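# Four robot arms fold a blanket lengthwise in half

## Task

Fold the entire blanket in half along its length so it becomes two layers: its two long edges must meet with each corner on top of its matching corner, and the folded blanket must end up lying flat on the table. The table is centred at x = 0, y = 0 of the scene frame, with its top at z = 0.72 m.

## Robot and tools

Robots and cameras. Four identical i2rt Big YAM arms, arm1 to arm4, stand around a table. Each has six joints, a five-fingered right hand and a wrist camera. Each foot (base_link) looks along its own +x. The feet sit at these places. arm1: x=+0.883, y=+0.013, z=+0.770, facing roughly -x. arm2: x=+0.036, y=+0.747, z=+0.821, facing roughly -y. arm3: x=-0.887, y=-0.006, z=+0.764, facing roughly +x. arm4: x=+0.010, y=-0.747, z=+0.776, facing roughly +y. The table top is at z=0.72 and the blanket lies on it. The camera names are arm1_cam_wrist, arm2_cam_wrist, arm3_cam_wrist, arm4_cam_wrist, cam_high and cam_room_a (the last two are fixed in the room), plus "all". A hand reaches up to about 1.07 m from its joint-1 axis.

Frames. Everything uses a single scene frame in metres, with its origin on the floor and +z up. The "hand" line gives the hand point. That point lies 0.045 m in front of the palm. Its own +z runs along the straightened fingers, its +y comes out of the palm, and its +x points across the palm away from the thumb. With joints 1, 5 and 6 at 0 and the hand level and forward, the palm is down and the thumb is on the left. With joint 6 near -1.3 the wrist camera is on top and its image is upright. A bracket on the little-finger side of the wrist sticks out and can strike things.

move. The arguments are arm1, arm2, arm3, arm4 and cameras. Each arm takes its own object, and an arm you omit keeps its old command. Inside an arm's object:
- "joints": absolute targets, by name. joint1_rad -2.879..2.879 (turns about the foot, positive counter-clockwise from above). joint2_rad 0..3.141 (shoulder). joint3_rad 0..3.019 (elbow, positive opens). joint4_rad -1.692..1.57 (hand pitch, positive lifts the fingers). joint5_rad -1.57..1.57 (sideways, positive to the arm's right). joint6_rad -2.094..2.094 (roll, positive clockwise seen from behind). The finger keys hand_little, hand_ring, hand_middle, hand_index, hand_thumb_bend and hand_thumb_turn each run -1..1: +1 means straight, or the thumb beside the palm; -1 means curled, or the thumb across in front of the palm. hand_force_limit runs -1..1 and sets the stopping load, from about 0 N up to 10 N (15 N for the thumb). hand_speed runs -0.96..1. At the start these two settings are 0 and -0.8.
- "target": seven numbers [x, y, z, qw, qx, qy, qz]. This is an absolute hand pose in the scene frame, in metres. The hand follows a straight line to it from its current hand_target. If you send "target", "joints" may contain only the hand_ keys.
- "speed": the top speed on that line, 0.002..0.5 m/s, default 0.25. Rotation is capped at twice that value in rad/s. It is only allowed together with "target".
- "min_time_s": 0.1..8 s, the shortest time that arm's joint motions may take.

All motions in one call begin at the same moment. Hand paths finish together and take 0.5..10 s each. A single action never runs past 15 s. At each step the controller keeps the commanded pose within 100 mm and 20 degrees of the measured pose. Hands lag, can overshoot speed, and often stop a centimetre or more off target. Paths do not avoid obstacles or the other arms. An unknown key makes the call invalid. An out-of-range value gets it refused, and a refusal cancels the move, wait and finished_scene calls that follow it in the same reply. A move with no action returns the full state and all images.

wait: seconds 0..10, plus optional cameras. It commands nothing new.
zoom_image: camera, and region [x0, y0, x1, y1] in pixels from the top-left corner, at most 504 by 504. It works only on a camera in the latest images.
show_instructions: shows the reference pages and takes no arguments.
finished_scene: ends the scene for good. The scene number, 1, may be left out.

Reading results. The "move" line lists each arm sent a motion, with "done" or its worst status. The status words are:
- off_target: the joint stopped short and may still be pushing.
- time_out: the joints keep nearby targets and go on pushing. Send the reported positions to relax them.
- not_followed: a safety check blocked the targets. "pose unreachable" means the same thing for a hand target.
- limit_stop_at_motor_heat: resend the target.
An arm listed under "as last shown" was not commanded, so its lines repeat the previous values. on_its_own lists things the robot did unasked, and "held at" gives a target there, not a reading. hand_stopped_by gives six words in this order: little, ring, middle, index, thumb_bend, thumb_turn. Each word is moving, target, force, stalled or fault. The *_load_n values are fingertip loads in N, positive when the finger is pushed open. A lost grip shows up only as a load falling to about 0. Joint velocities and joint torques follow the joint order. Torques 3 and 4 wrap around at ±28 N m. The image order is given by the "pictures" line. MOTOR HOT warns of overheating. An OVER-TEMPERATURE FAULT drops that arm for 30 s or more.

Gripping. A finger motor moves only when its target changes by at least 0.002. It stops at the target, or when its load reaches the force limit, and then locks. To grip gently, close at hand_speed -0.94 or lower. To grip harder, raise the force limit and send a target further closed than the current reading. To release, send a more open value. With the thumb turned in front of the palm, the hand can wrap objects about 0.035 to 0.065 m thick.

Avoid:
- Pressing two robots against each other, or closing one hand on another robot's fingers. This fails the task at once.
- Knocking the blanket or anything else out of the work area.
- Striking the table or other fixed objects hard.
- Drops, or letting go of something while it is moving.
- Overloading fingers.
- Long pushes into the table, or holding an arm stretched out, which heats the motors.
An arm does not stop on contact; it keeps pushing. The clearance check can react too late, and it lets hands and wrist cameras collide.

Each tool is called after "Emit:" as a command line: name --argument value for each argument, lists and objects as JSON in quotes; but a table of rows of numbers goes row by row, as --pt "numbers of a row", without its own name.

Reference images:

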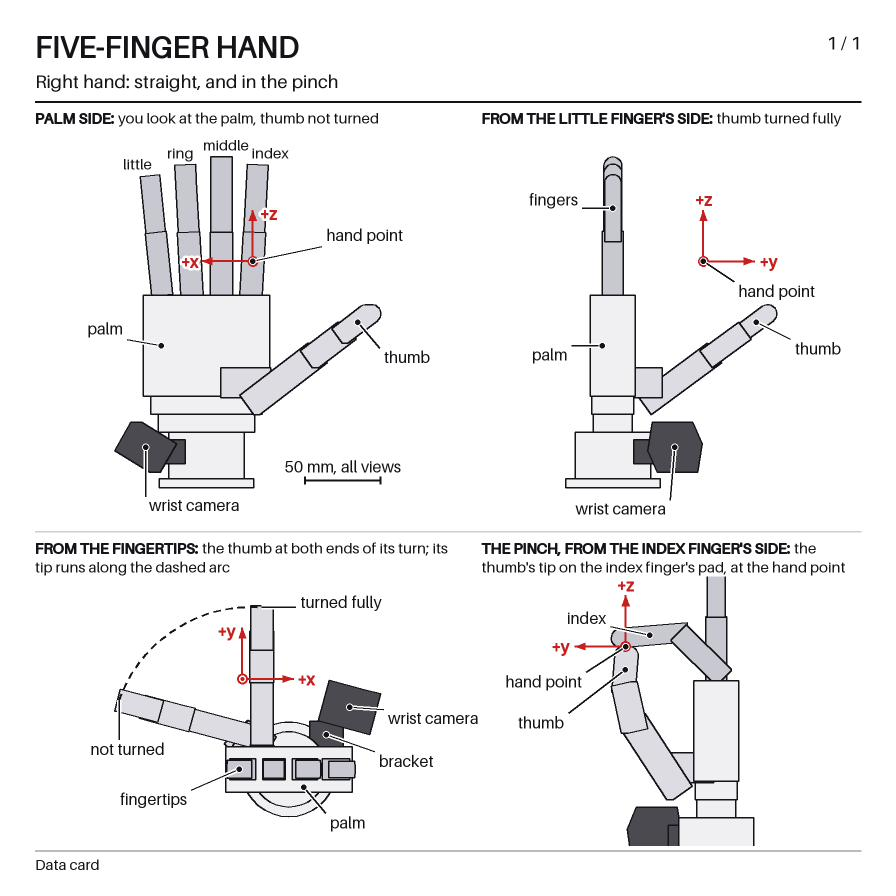

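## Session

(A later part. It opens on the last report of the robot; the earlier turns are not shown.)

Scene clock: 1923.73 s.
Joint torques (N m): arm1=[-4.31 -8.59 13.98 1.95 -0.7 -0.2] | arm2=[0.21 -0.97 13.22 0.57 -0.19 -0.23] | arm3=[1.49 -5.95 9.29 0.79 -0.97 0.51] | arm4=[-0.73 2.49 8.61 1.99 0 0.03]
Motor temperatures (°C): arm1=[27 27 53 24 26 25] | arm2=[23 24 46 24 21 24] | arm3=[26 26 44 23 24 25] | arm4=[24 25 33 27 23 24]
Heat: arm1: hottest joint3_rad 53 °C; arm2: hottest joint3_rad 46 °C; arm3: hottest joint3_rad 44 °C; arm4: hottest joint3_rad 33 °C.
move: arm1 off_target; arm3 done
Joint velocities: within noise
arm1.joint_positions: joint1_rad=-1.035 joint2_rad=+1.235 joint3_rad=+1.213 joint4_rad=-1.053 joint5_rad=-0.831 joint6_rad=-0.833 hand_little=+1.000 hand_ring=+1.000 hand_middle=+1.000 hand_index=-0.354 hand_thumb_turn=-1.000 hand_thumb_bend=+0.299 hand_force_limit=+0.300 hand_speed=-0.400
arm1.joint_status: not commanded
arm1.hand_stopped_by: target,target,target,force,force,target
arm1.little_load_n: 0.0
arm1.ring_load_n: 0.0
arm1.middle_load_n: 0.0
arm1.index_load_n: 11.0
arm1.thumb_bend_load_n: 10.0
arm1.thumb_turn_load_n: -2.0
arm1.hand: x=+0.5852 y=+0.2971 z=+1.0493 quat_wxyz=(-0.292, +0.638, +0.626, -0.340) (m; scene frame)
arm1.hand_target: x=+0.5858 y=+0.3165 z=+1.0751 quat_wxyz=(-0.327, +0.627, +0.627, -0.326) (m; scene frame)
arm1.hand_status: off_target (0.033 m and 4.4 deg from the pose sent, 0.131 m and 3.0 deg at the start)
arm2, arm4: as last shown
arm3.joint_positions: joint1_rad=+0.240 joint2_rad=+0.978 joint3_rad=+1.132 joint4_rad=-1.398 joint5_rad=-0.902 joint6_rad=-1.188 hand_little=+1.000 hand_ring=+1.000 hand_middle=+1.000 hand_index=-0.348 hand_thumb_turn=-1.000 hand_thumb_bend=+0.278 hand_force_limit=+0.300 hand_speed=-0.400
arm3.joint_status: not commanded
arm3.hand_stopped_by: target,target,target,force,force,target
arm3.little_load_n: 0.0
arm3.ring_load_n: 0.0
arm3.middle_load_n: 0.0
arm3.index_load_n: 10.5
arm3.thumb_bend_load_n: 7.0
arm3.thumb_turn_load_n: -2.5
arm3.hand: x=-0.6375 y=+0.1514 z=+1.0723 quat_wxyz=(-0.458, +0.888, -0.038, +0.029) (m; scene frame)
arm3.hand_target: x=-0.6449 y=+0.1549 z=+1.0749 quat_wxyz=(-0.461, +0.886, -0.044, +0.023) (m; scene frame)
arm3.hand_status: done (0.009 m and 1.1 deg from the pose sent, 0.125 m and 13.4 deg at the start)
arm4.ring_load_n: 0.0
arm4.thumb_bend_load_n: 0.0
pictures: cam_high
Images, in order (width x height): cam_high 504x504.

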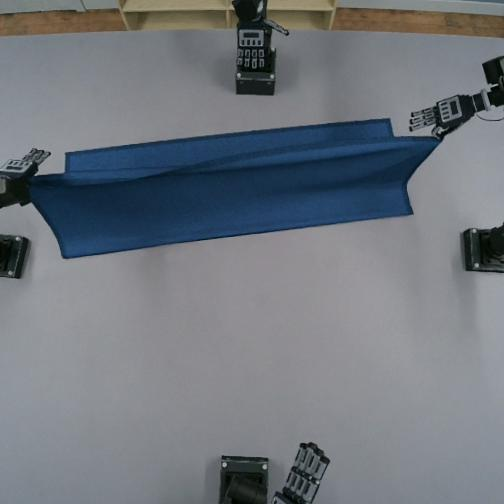

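Emit:
move --arm1 '{"target": [0.565, 0.44, 1.00, 0.3265, -0.6273, -0.6273, 0.3265], "speed": 0.12}' --arm3 '{"target": [-0.665, 0.27, 0.99, 0.4612, -0.8860, 0.0444, -0.0231], "speed": 0.12}' --cameras '[]'

Emit:
move --arm1 '{"target": [0.545, 0.52, 0.88, 0.3265, -0.6273, -0.6273, 0.3265], "speed": 0.12}' --arm3 '{"target": [-0.675, 0.355, 0.875, 0.4612, -0.8860, 0.0444, -0.0231], "speed": 0.12}' --cameras '["cam_high", "arm2_cam_wrist", "cam_room_a"]'

Scene clock: 1945.50 s.
Joint torques (N m): arm1=[-4.72 -12.92 13.53 1.89 -0.71 -0.23] | arm2=[0.09 -0.97 13.09 0.61 -0.18 -0.23] | arm3=[1.85 -4.6 9.95 1.91 -0.85 0.5] | arm4=[-0.79 2.2 8.58 1.96 -0.01 0.03]
Motor temperatures (°C): arm1=[27 28 53 24 26 25] | arm2=[23 24 47 24 21 24] | arm3=[26 26 42 23 24 25] | arm4=[24 25 33 27 23 24]
Heat: arm1: hottest joint3_rad 53 °C; arm2: hottest joint3_rad 47 °C; arm3: hottest joint3_rad 42 °C; arm4: hottest joint3_rad 33 °C.
move: arm1 off_target; arm3 done
Joint velocities: within noise
arm1.joint_positions: joint1_rad=-1.103 joint2_rad=+1.565 joint3_rad=+1.354 joint4_rad=-0.933 joint5_rad=-0.868 joint6_rad=-0.926 hand_little=+1.000 hand_ring=+1.000 hand_middle=+1.000 hand_index=-0.354 hand_thumb_turn=-1.000 hand_thumb_bend=+0.299 hand_force_limit=+0.300 hand_speed=-0.400
arm1.joint_status: not commanded
arm1.hand_stopped_by: target,target,target,force,force,target
arm1.little_load_n: 0.0
arm1.ring_load_n: 0.0
arm1.middle_load_n: 0.0
arm1.index_load_n: 11.0
arm1.thumb_bend_load_n: 10.0
arm1.thumb_turn_load_n: -2.0
arm1.hand: x=+0.5617 y=+0.4125 z=+0.9771 quat_wxyz=(-0.293, +0.637, +0.626, -0.343) (m; scene frame)
arm1.hand_target: x=+0.5661 y=+0.4384 z=+1.0002 quat_wxyz=(-0.326, +0.628, +0.627, -0.326) (m; scene frame)
arm1.hand_status: off_target (0.036 m and 4.4 deg from the pose sent, 0.152 m and 4.4 deg at the start)
arm2.joint_positions: joint1_rad=-0.102 joint2_rad=+0.656 joint3_rad=+0.973 joint4_rad=-1.677 joint5_rad=-0.045 joint6_rad=-0.127 hand_little=+1.000 hand_ring=+1.000 hand_middle=+1.000 hand_index=+1.000 hand_thumb_turn=+1.000 hand_thumb_bend=+1.000 hand_force_limit=+0.000 hand_speed=-0.800
arm2.joint_status: not commanded
arm2.hand_stopped_by: target,target,target,target,target,target
arm2.little_load_n: 0.0
arm2.ring_load_n: 0.0
arm2.middle_load_n: 0.0
arm2.index_load_n: 0.0
arm2.thumb_bend_load_n: -0.5
arm2.thumb_turn_load_n: 0.0
arm2.hand: x=+0.0528 y=+0.6245 z=+1.0811 quat_wxyz=(-0.003, -0.004, -0.994, +0.108) (m; scene frame)
arm2.hand_target: x=+0.0503 y=+0.6204 z=+1.0993 quat_wxyz=(+0.001, +0.000, -0.991, +0.131) (m; scene frame)
arm2.hand_status: not commanded
arm3.joint_positions: joint1_rad=+0.654 joint2_rad=+0.944 joint3_rad=+0.859 joint4_rad=-0.771 joint5_rad=-0.682 joint6_rad=-0.665 hand_little=+1.000 hand_ring=+1.000 hand_middle=+1.000 hand_index=-0.348 hand_thumb_turn=-1.000 hand_thumb_bend=+0.278 hand_force_limit=+0.300 hand_speed=-0.400
arm3.joint_status: not commanded
arm3.hand_stopped_by: target,target,target,force,force,target
arm3.little_load_n: 0.0
arm3.ring_load_n: 0.0
arm3.middle_load_n: 0.0
arm3.index_load_n: 10.5
arm3.thumb_bend_load_n: 7.5
arm3.thumb_turn_load_n: -2.5
arm3.hand: x=-0.6585 y=+0.2647 z=+0.9914 quat_wxyz=(-0.458, +0.887, -0.040, +0.036) (m; scene frame)
arm3.hand_target: x=-0.6650 y=+0.2698 z=+0.9901 quat_wxyz=(-0.461, +0.886, -0.044, +0.023) (m; scene frame)
arm3.hand_status: done (0.009 m and 1.6 deg from the pose sent, 0.147 m and 1.1 deg at the start)
arm4.joint_positions: joint1_rad=-0.354 joint2_rad=+0.646 joint3_rad=+1.604 joint4_rad=-1.162 joint5_rad=+0.015 joint6_rad=-1.239 hand_little=+1.000 hand_ring=+1.000 hand_middle=+1.000 hand_index=+1.000 hand_thumb_turn=+1.000 hand_thumb_bend=+1.000 hand_force_limit=+0.000 hand_speed=-0.800
arm4.joint_status: not commanded
arm4.hand_stopped_by: target,target,target,target,target,target
arm4.little_load_n: 0.0
arm4.ring_load_n: 0.0
arm4.middle_load_n: 0.0
arm4.index_load_n: 0.0
arm4.thumb_bend_load_n: 0.0
arm4.thumb_turn_load_n: 0.0
arm4.hand: x=+0.1450 y=-0.5525 z=+1.4000 quat_wxyz=(-0.428, +0.709, +0.313, +0.465) (m; scene frame)
arm4.hand_target: x=+0.1437 y=-0.5556 z=+1.4085 quat_wxyz=(-0.433, +0.703, +0.311, +0.471) (m; scene frame)
arm4.hand_status: not commanded
pictures: none
No camera images: "cameras" was empty.

Scene clock: 1947.43 s.
Joint torques (N m): arm1=[-4.66 -15.91 12.42 1.95 -0.77 -0.22] | arm2=[0.21 -1.03 13.19 0.59 -0.18 -0.22] | arm3=[1.96 -6.89 8.91 2.36 -0.63 0.45] | arm4=[-0.73 2.08 8.64 2 -0.01 0.03]
Motor temperatures (°C): arm1=[27 28 53 24 26 25] | arm2=[23 24 47 24 21 24] | arm3=[26 26 42 23 24 25] | arm4=[24 25 33 27 23 24]
Heat: arm1: hottest joint3_rad 53 °C; arm2: hottest joint3_rad 47 °C; arm3: hottest joint3_rad 42 °C; arm4: hottest joint3_rad 33 °C.
move: arm1 off_target; arm3 done
Joint velocities: within noise
arm1.joint_positions: joint1_rad=-1.123 joint2_rad=+1.852 joint3_rad=+1.417 joint4_rad=-0.721 joint5_rad=-0.876 joint6_rad=-0.954 hand_little=+1.000 hand_ring=+1.000 hand_middle=+1.000 hand_index=-0.354 hand_thumb_turn=-1.000 hand_thumb_bend=+0.299 hand_force_limit=+0.300 hand_speed=-0.400
arm1.joint_status: not commanded
arm1.hand_stopped_by: target,target,target,force,force,target
arm1.little_load_n: 0.0
arm1.ring_load_n: 0.0
arm1.middle_load_n: 0.0
arm1.index_load_n: 10.5
arm1.thumb_bend_load_n: 10.5
arm1.thumb_turn_load_n: -2.5
arm1.hand: x=+0.5407 y=+0.4900 z=+0.8627 quat_wxyz=(-0.296, +0.635, +0.626, -0.342) (m; scene frame)
arm1.hand_target: x=+0.5460 y=+0.5187 z=+0.8806 quat_wxyz=(-0.326, +0.627, +0.627, -0.326) (m; scene frame)
arm1.hand_status: off_target (0.035 m and 3.9 deg from the pose sent, 0.146 m and 4.4 deg at the start)
arm2, arm4: as last shown
arm2.thumb_bend_load_n: 0.0
arm3.joint_positions: joint1_rad=+0.884 joint2_rad=+1.182 joint3_rad=+0.680 joint4_rad=-0.243 joint5_rad=-0.522 joint6_rad=-0.458 hand_little=+1.000 hand_ring=+1.000 hand_middle=+1.000 hand_index=-0.348 hand_thumb_turn=-1.000 hand_thumb_bend=+0.278 hand_force_limit=+0.300 hand_speed=-0.400
arm3.joint_status: not commanded
arm3.hand_stopped_by: target,target,target,force,force,target
arm3.little_load_n: 0.0
arm3.ring_load_n: 0.0
arm3.middle_load_n: 0.0
arm3.index_load_n: 10.5
arm3.thumb_bend_load_n: 7.5
arm3.thumb_turn_load_n: -2.5
arm3.hand: x=-0.6669 y=+0.3498 z=+0.8762 quat_wxyz=(-0.457, +0.888, -0.043, +0.033) (m; scene frame)
arm3.hand_target: x=-0.6750 y=+0.3548 z=+0.8752 quat_wxyz=(-0.461, +0.886, -0.044, +0.023) (m; scene frame)
arm3.hand_status: done (0.010 m and 1.3 deg from the pose sent, 0.148 m and 1.6 deg at the start)
pictures: arm2_cam_wrist, cam_high, cam_room_a
Images, in order (width x height): arm2_cam_wrist 616x616, cam_high 504x504, cam_room_a 504x504.

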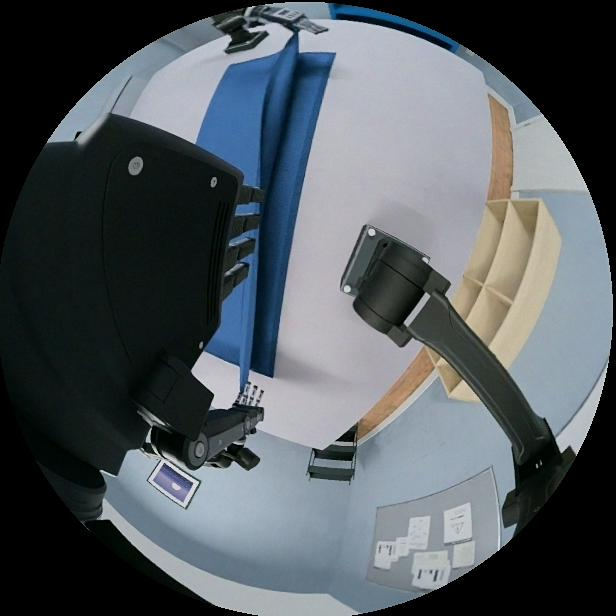

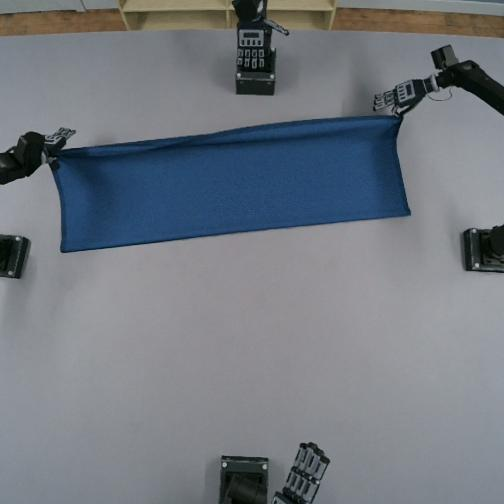

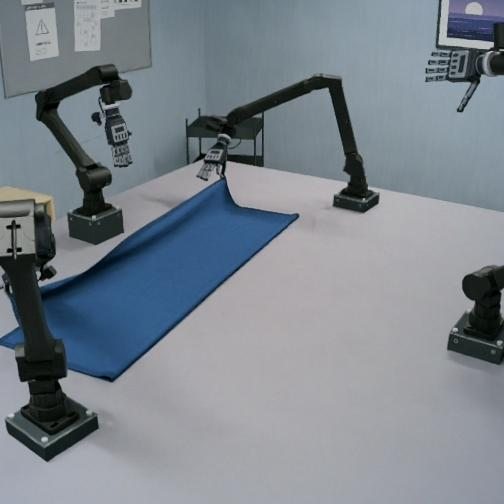

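Emit:
zoom_image --camera "cam_high" --region '[20, 120, 160, 270]'

Emit:
zoom_image --camera "cam_high" --region '[320, 80, 440, 230]'

Scaled by 3.360.

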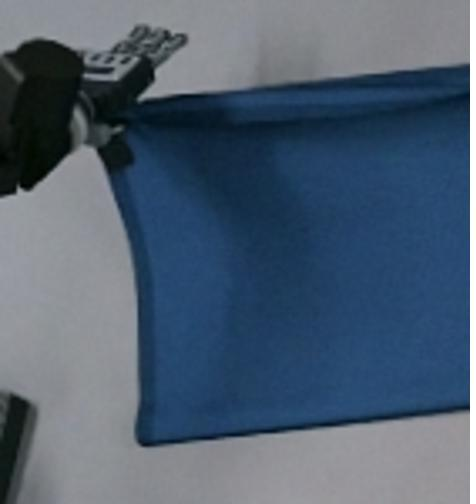

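Scaled by 3.360.

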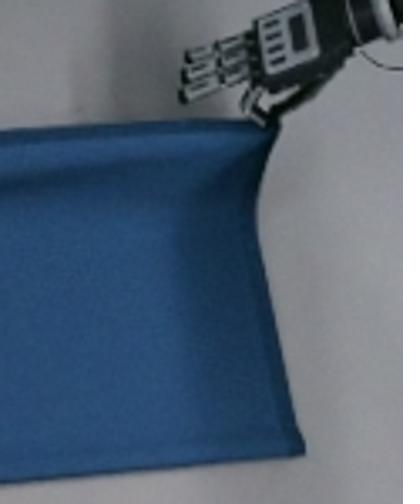

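Emit:
move --arm1 '{"target": [0.537, 0.562, 0.80, 0.3265, -0.6273, -0.6273, 0.3265], "speed": 0.1}' --arm3 '{"target": [-0.680, 0.380, 0.80, 0.4612, -0.8860, 0.0444, -0.0231], "speed": 0.1}' --cameras '["cam_high", "arm2_cam_wrist", "arm1_cam_wrist", "arm3_cam_wrist"]'

Emit:
zoom_image --camera "arm1_cam_wrist" --region '[200, 200, 450, 450]'

Emit:
zoom_image --camera "arm2_cam_wrist" --region '[200, 300, 350, 450]'

Emit:
zoom_image --camera "arm2_cam_wrist" --region '[230, 0, 380, 150]'

Scene clock: 1961.77 s.
Joint torques (N m): arm1=[-4.42 -17.26 11.67 1.94 -0.81 -0.21] | arm2=[0.15 -1.08 13.15 0.57 -0.17 -0.2] | arm3=[2.02 -7.94 7.25 2.44 -0.46 0.4] | arm4=[-0.56 2.2 8.59 1.88 -0.02 0.01]
Motor temperatures (°C): arm1=[27 29 54 24 26 25] | arm2=[23 24 47 24 21 24] | arm3=[26 26 41 23 24 25] | arm4=[24 25 33 27 23 24]
Heat: arm1: hottest joint3_rad 54 °C; arm2: hottest joint3_rad 47 °C; arm3: hottest joint3_rad 41 °C; arm4: hottest joint3_rad 33 °C.
move: arm1 off_target; arm3 off_target
Joint velocities: within noise
arm1.joint_positions: joint1_rad=-1.138 joint2_rad=+2.036 joint3_rad=+1.490 joint4_rad=-0.612 joint5_rad=-0.880 joint6_rad=-0.970 hand_little=+1.000 hand_ring=+1.000 hand_middle=+1.000 hand_index=-0.354 hand_thumb_turn=-1.000 hand_thumb_bend=+0.299 hand_force_limit=+0.300 hand_speed=-0.400
arm1.joint_status: not commanded
arm1.hand_stopped_by: target,target,target,force,force,target
arm1.little_load_n: 0.0
arm1.ring_load_n: 0.0
arm1.middle_load_n: 0.0
arm1.index_load_n: 10.0
arm1.thumb_bend_load_n: 10.0
arm1.thumb_turn_load_n: -2.0
arm1.hand: x=+0.5331 y=+0.5340 z=+0.7892 quat_wxyz=(-0.302, +0.634, +0.626, -0.339) (m; scene frame)
arm1.hand_target: x=+0.5380 y=+0.5610 z=+0.8005 quat_wxyz=(-0.326, +0.627, +0.627, -0.326) (m; scene frame)
arm1.hand_status: off_target (0.030 m and 3.3 deg from the pose sent, 0.096 m and 4.0 deg at the start)
arm2, arm4: as last shown
arm3.joint_positions: joint1_rad=+0.943 joint2_rad=+1.382 joint3_rad=+0.607 joint4_rad=+0.059 joint5_rad=-0.480 joint6_rad=-0.410 hand_little=+1.000 hand_ring=+1.000 hand_middle=+1.000 hand_index=-0.348 hand_thumb_turn=-1.000 hand_thumb_bend=+0.278 hand_force_limit=+0.300 hand_speed=-0.400
arm3.joint_status: not commanded
arm3.hand_stopped_by: target,target,target,force,force,target
arm3.little_load_n: 0.0
arm3.ring_load_n: 0.0
arm3.middle_load_n: 0.0
arm3.index_load_n: 10.5
arm3.thumb_bend_load_n: 6.5
arm3.thumb_turn_load_n: -2.5
arm3.hand: x=-0.6704 y=+0.3767 z=+0.8038 quat_wxyz=(-0.460, +0.886, -0.044, +0.034) (m; scene frame)
arm3.hand_target: x=-0.6799 y=+0.3797 z=+0.8001 quat_wxyz=(-0.461, +0.886, -0.044, +0.023) (m; scene frame)
arm3.hand_status: off_target (0.011 m and 1.2 deg from the pose sent, 0.083 m and 1.3 deg at the start)
arm4.middle_load_n: 0.5
pictures: arm1_cam_wrist, arm2_cam_wrist, arm3_cam_wrist, cam_high
Images, in order (width x height): arm1_cam_wrist 616x616, arm2_cam_wrist 616x616, arm3_cam_wrist 616x616, cam_high 504x504.

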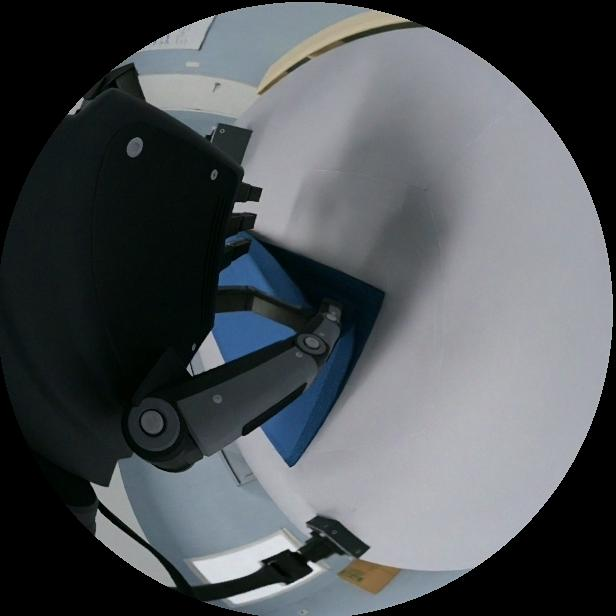

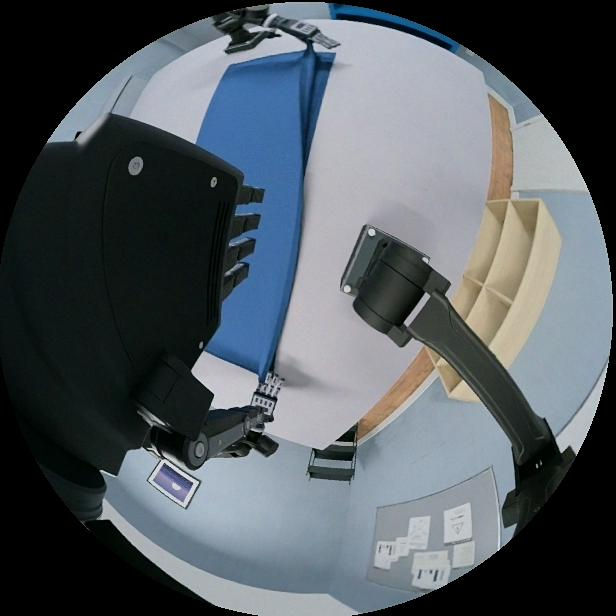

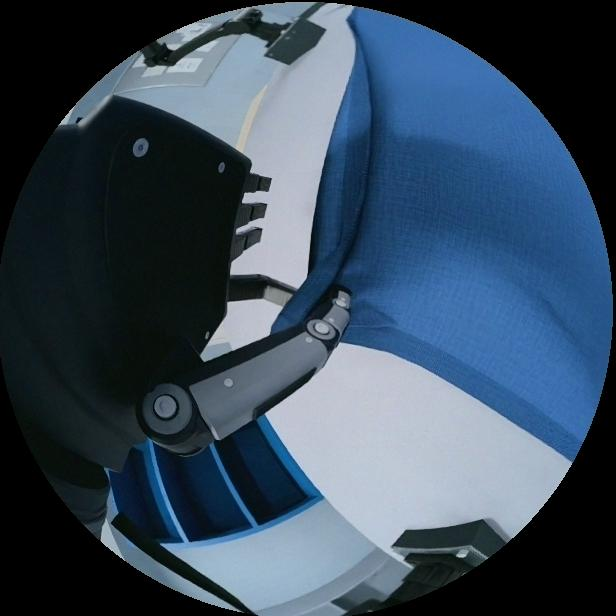

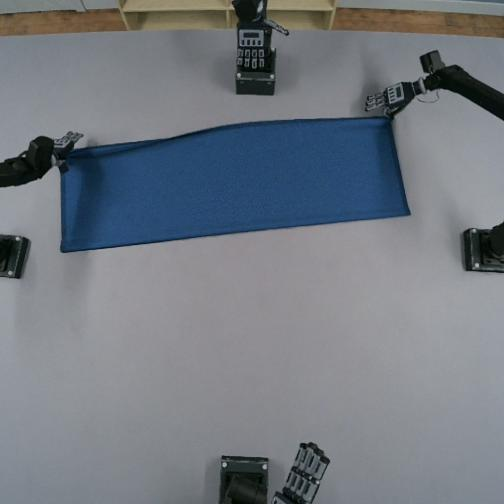

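Scaled by 2.016 from the camera's 616x616 image, which has a finer 880x880 frame.

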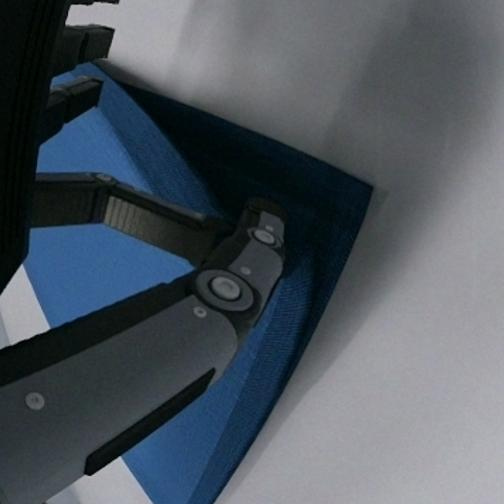

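Scaled by 3.360 from the camera's 616x616 image, which has a finer 880x880 frame.

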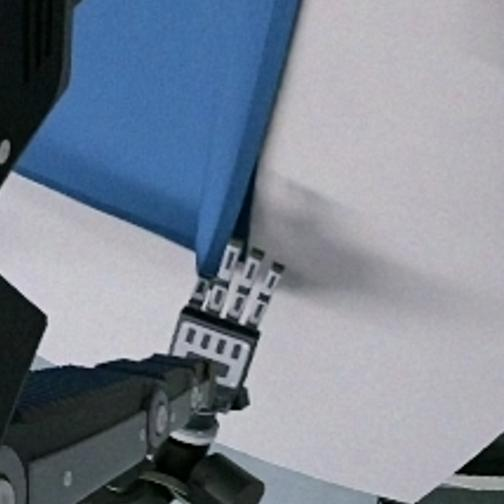

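Scaled by 3.360 from the camera's 616x616 image, which has a finer 880x880 frame.

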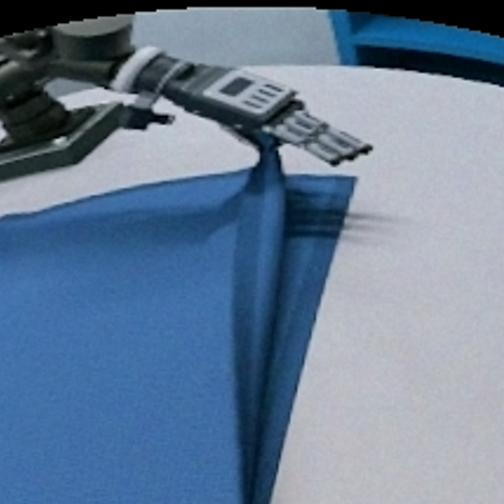

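Emit:
move --arm1 '{"target": [0.542, 0.583, 0.80, 0.3265, -0.6273, -0.6273, 0.3265], "speed": 0.08}' --arm3 '{"target": [-0.702, 0.410, 0.80, 0.4612, -0.8860, 0.0444, -0.0231], "speed": 0.08}' --cameras '["cam_high", "arm2_cam_wrist", "arm1_cam_wrist", "arm3_cam_wrist"]'

Emit:
zoom_image --camera "arm2_cam_wrist" --region '[200, 300, 350, 450]'

Emit:
zoom_image --camera "arm2_cam_wrist" --region '[230, 0, 380, 150]'

Scene clock: 1976.23 s.
Joint torques (N m): arm1=[-5.01 -17.49 12.03 0.87 -0.68 -0.28] | arm2=[0.15 -0.85 13.07 0.7 -0.17 -0.23] | arm3=[2.26 -7.71 8.92 2.43 -0.63 0.5] | arm4=[-0.85 2.37 8.59 1.91 0 0.01]
Motor temperatures (°C): arm1=[27 30 55 24 26 25] | arm2=[23 24 47 24 21 24] | arm3=[26 26 40 23 24 25] | arm4=[24 25 33 27 23 24]
Heat: arm1: hottest joint3_rad 55 °C; arm2: hottest joint3_rad 47 °C; arm3: hottest joint3_rad 40 °C; arm4: hottest joint3_rad 33 °C.
move: arm1 off_target; arm3 off_target
Joint velocities: within noise
arm1.joint_positions: joint1_rad=-1.149 joint2_rad=+2.078 joint3_rad=+1.564 joint4_rad=-0.640 joint5_rad=-0.892 joint6_rad=-0.992 hand_little=+1.000 hand_ring=+1.000 hand_middle=+1.000 hand_index=-0.354 hand_thumb_turn=-1.000 hand_thumb_bend=+0.299 hand_force_limit=+0.300 hand_speed=-0.400
arm1.joint_status: not commanded
arm1.hand_stopped_by: target,target,target,force,force,target
arm1.little_load_n: 0.0
arm1.ring_load_n: 0.0
arm1.middle_load_n: 0.0
arm1.index_load_n: 10.5
arm1.thumb_bend_load_n: 10.0
arm1.thumb_turn_load_n: -2.0
arm1.hand: x=+0.5305 y=+0.5560 z=+0.7912 quat_wxyz=(-0.310, +0.627, +0.630, -0.339) (m; scene frame)
arm1.hand_target: x=+0.5428 y=+0.5819 z=+0.8001 quat_wxyz=(-0.327, +0.628, +0.627, -0.326) (m; scene frame)
arm1.hand_status: off_target (0.031 m and 2.4 deg from the pose sent, 0.051 m and 3.3 deg at the start)
arm2, arm4: as last shown
arm2.ring_load_n: -0.5
arm3.joint_positions: joint1_rad=+1.044 joint2_rad=+1.404 joint3_rad=+0.607 joint4_rad=+0.099 joint5_rad=-0.397 joint6_rad=-0.344 hand_little=+1.000 hand_ring=+1.000 hand_middle=+1.000 hand_index=-0.348 hand_thumb_turn=-1.000 hand_thumb_bend=+0.278 hand_force_limit=+0.300 hand_speed=-0.400
arm3.joint_status: not commanded
arm3.hand_stopped_by: target,target,target,force,force,target
arm3.little_load_n: 0.0
arm3.ring_load_n: 0.0
arm3.middle_load_n: 0.0
arm3.index_load_n: 10.0
arm3.thumb_bend_load_n: 7.0
arm3.thumb_turn_load_n: -2.5
arm3.hand: x=-0.6952 y=+0.3991 z=+0.7973 quat_wxyz=(-0.454, +0.889, -0.044, +0.034) (m; scene frame)
arm3.hand_target: x=-0.7021 y=+0.4096 z=+0.8002 quat_wxyz=(-0.461, +0.886, -0.044, +0.023) (m; scene frame)
arm3.hand_status: off_target (0.013 m and 1.6 deg from the pose sent, 0.046 m and 1.2 deg at the start)
arm4.middle_load_n: 0.0
pictures: arm1_cam_wrist, arm2_cam_wrist, arm3_cam_wrist, cam_high
Images, in order (width x height): arm1_cam_wrist 616x616, arm2_cam_wrist 616x616, arm3_cam_wrist 616x616, cam_high 504x504.

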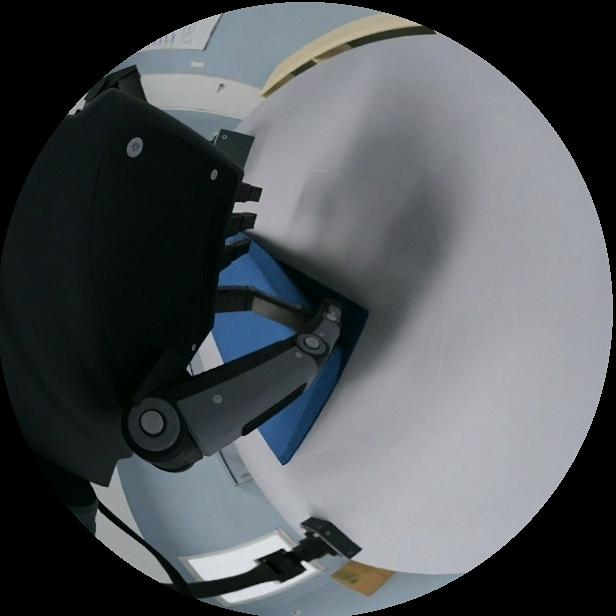

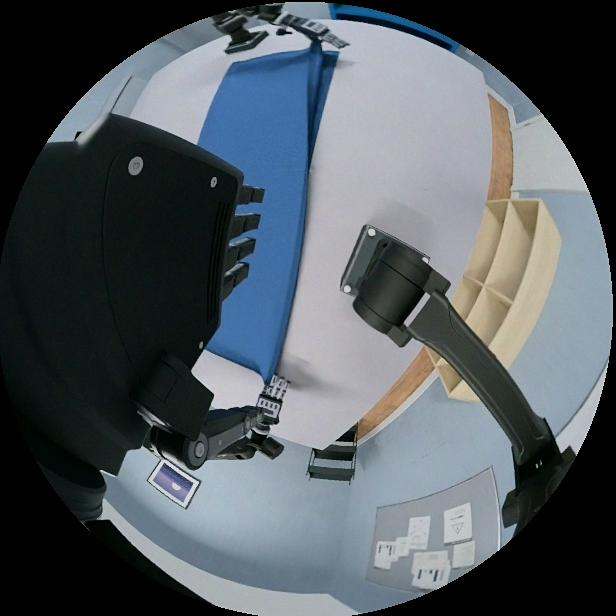

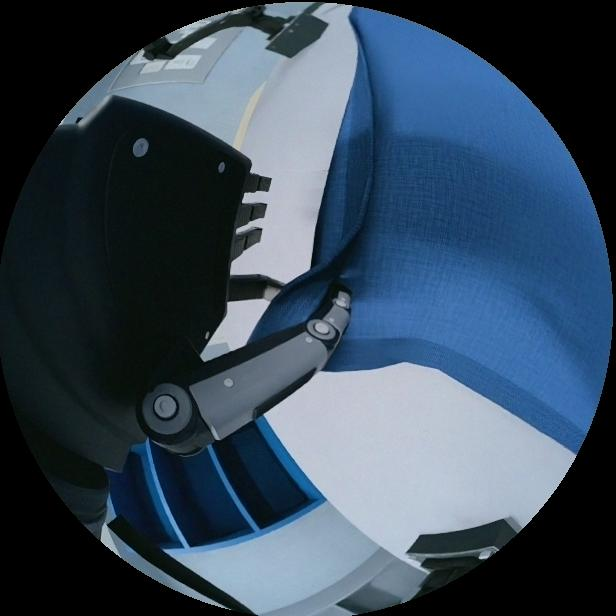

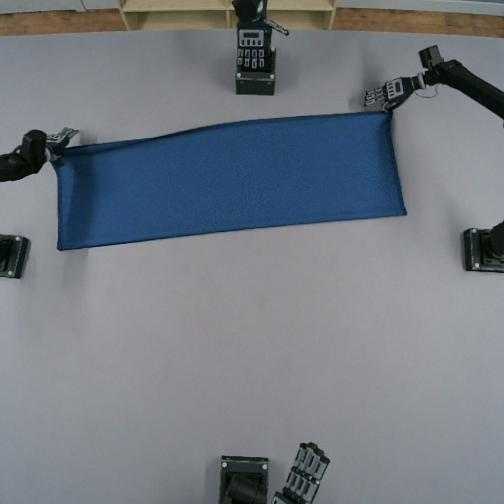

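Scaled by 3.360 from the camera's 616x616 image, which has a finer 880x880 frame.

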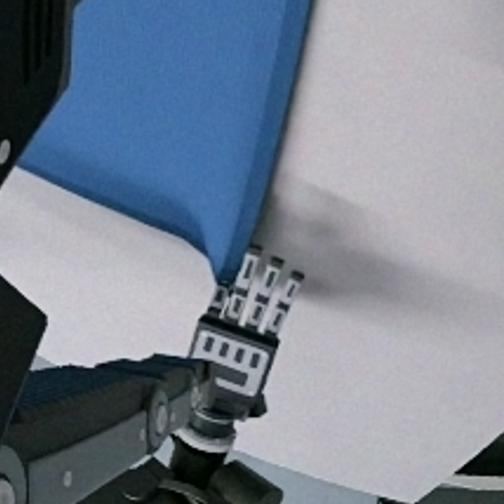

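Scaled by 3.360 from the camera's 616x616 image, which has a finer 880x880 frame.

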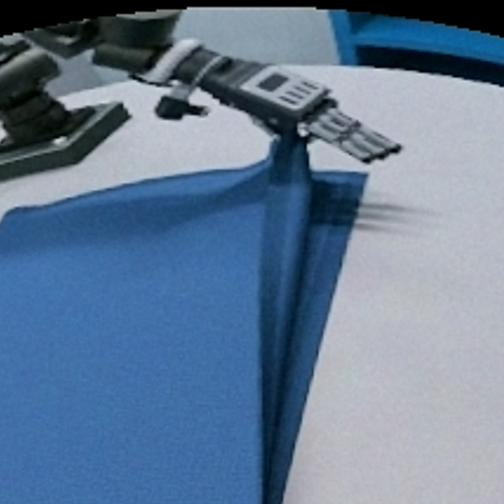

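Emit:
zoom_image --camera "cam_high" --region '[30, 110, 150, 260]'

Emit:
zoom_image --camera "cam_high" --region '[330, 80, 430, 230]'

Emit:
zoom_image --camera "arm1_cam_wrist" --region '[200, 200, 450, 450]'

Scaled by 3.360.

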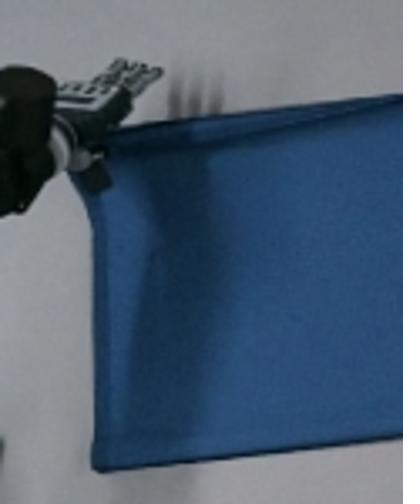

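Scaled by 3.360.

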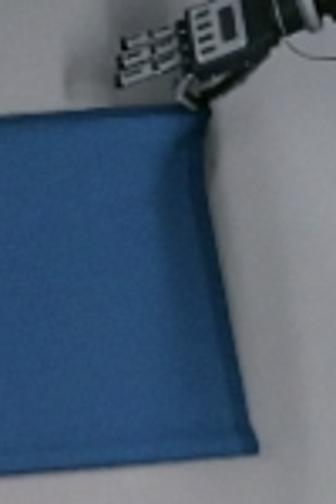

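Scaled by 2.016 from the camera's 616x616 image, which has a finer 880x880 frame.

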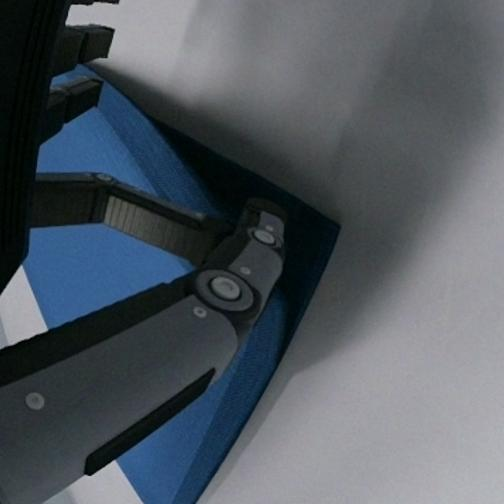

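Emit:
move --arm1 '{"target": [0.540, 0.588, 0.766, 0.3265, -0.6273, -0.6273, 0.3265], "speed": 0.06}' --arm3 '{"target": [-0.703, 0.430, 0.760, 0.4612, -0.8860, 0.0444, -0.0231], "speed": 0.06}' --cameras '["cam_high", "arm2_cam_wrist", "arm1_cam_wrist", "arm3_cam_wrist"]'

Emit:
zoom_image --camera "arm1_cam_wrist" --region '[200, 200, 450, 450]'

Emit:
zoom_image --camera "arm3_cam_wrist" --region '[200, 180, 450, 430]'

Emit:
zoom_image --camera "arm2_cam_wrist" --region '[230, 0, 380, 150]'

Emit:
zoom_image --camera "arm2_cam_wrist" --region '[200, 300, 350, 450]'

Scene clock: 2021.80 s.
Joint torques (N m): arm1=[-4.95 -17.55 11.38 1.89 -0.66 -0.26] | arm2=[-0.03 -0.56 13.19 0.62 -0.18 -0.2] | arm3=[2.49 -9 8.38 2.45 -0.58 0.47] | arm4=[-0.62 2.26 8.62 1.92 -0.01 0.03]
Motor temperatures (°C): arm1=[27 33 56 24 26 25] | arm2=[23 23 47 24 21 24] | arm3=[26 26 39 23 24 25] | arm4=[24 25 33 27 23 24]
Heat: arm1: hottest joint3_rad 56 °C; arm2: hottest joint3_rad 47 °C; arm3: hottest joint3_rad 39 °C; arm4: hottest joint3_rad 33 °C.
move: arm1 off_target; arm3 off_target
Joint velocities: within noise
arm1.joint_positions: joint1_rad=-1.149 joint2_rad=+2.130 joint3_rad=+1.565 joint4_rad=-0.603 joint5_rad=-0.892 joint6_rad=-0.993 hand_little=+1.000 hand_ring=+1.000 hand_middle=+1.000 hand_index=-0.354 hand_thumb_turn=-1.000 hand_thumb_bend=+0.299 hand_force_limit=+0.300 hand_speed=-0.400
arm1.joint_status: not commanded
arm1.hand_stopped_by: target,target,target,force,force,target
arm1.little_load_n: 0.0
arm1.ring_load_n: 0.0
arm1.middle_load_n: 0.0
arm1.index_load_n: 10.0
arm1.thumb_bend_load_n: 10.0
arm1.thumb_turn_load_n: -2.0
arm1.hand: x=+0.5299 y=+0.5585 z=+0.7611 quat_wxyz=(-0.304, +0.629, +0.629, -0.341) (m; scene frame)
arm1.hand_target: x=+0.5410 y=+0.5869 z=+0.7666 quat_wxyz=(-0.327, +0.627, +0.627, -0.326) (m; scene frame)
arm1.hand_status: off_target (0.032 m and 3.0 deg from the pose sent, 0.042 m and 2.4 deg at the start)
arm2, arm4: as last shown
arm2.ring_load_n: 0.0
arm3.joint_positions: joint1_rad=+1.071 joint2_rad=+1.553 joint3_rad=+0.607 joint4_rad=+0.249 joint5_rad=-0.373 joint6_rad=-0.320 hand_little=+1.000 hand_ring=+1.000 hand_middle=+1.000 hand_index=-0.348 hand_thumb_turn=-1.000 hand_thumb_bend=+0.278 hand_force_limit=+0.300 hand_speed=-0.400
arm3.joint_status: not commanded
arm3.hand_stopped_by: target,target,target,force,force,target
arm3.little_load_n: 0.0
arm3.ring_load_n: 0.0
arm3.middle_load_n: 0.0
arm3.index_load_n: 10.5
arm3.thumb_bend_load_n: 7.0
arm3.thumb_turn_load_n: -2.5
arm3.hand: x=-0.6959 y=+0.4155 z=+0.7554 quat_wxyz=(-0.451, +0.890, -0.047, +0.033) (m; scene frame)
arm3.hand_target: x=-0.7033 y=+0.4294 z=+0.7601 quat_wxyz=(-0.461, +0.886, -0.044, +0.023) (m; scene frame)
arm3.hand_status: off_target (0.017 m and 1.7 deg from the pose sent, 0.049 m and 1.6 deg at the start)
arm4.little_load_n: 0.5
pictures: arm1_cam_wrist, arm2_cam_wrist, arm3_cam_wrist, cam_high
Images, in order (width x height): arm1_cam_wrist 616x616, arm2_cam_wrist 616x616, arm3_cam_wrist 616x616, cam_high 504x504.

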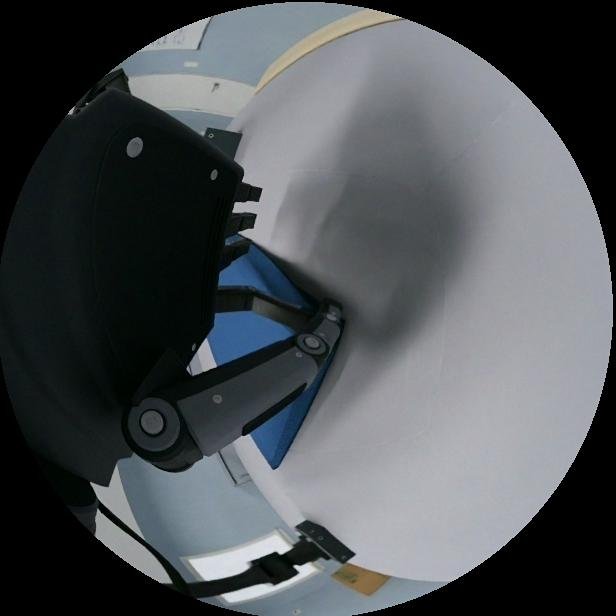

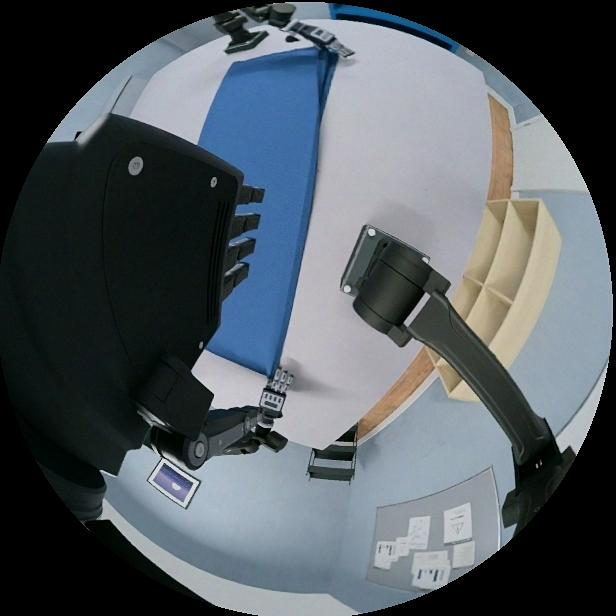

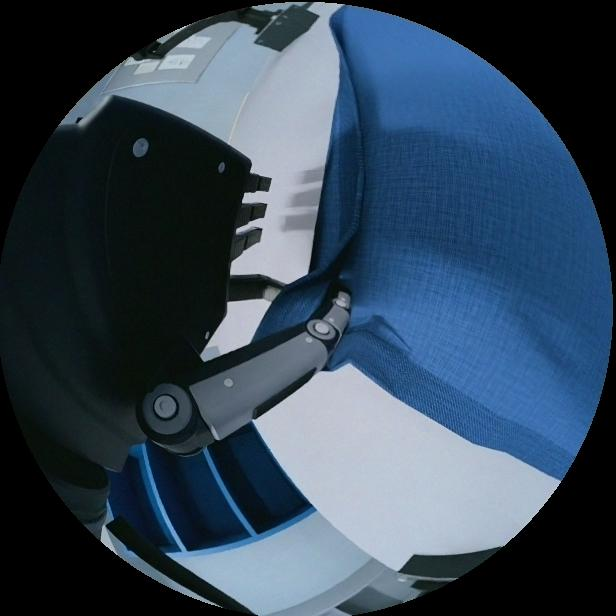

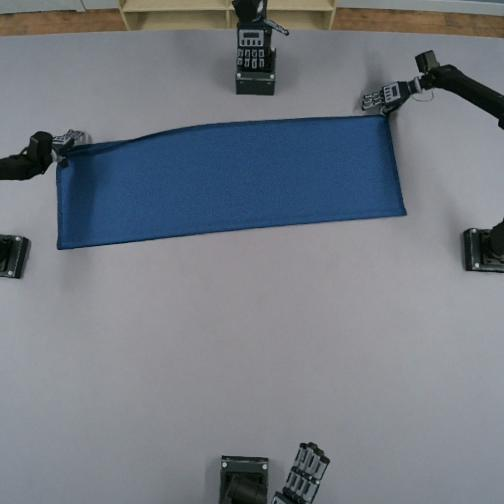

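Scaled by 2.016 from the camera's 616x616 image, which has a finer 880x880 frame.

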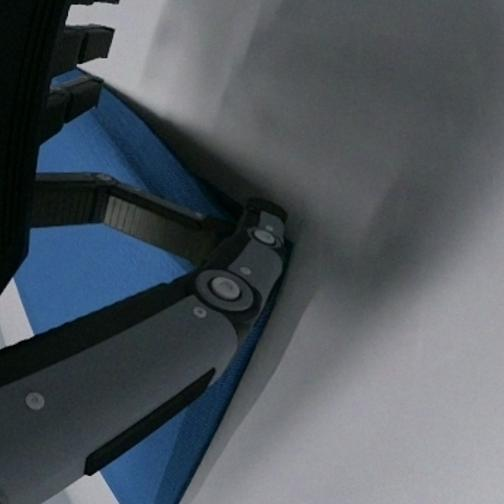

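Scaled by 2.016 from the camera's 616x616 image, which has a finer 880x880 frame.

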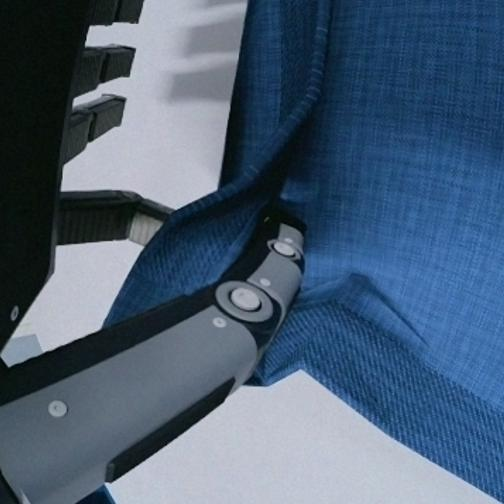

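Scaled by 3.360 from the camera's 616x616 image, which has a finer 880x880 frame.

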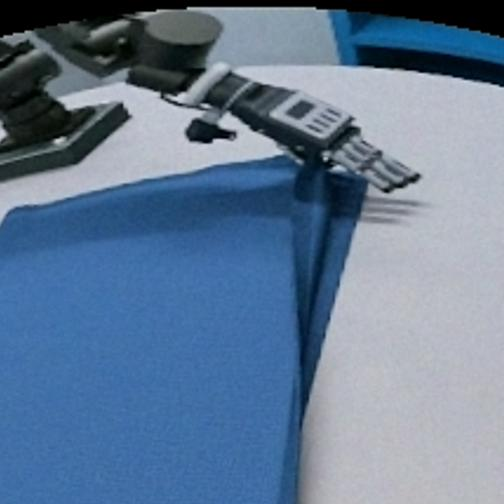

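Scaled by 3.360 from the camera's 616x616 image, which has a finer 880x880 frame.

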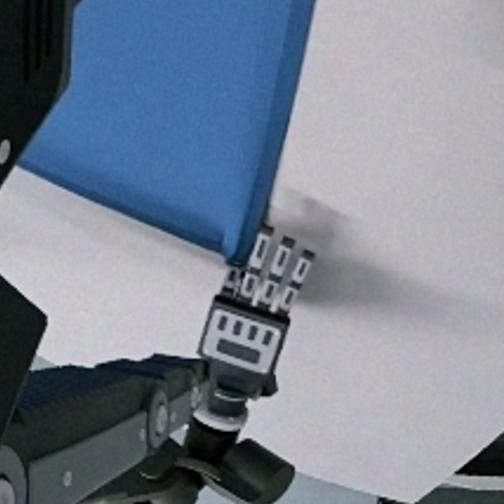

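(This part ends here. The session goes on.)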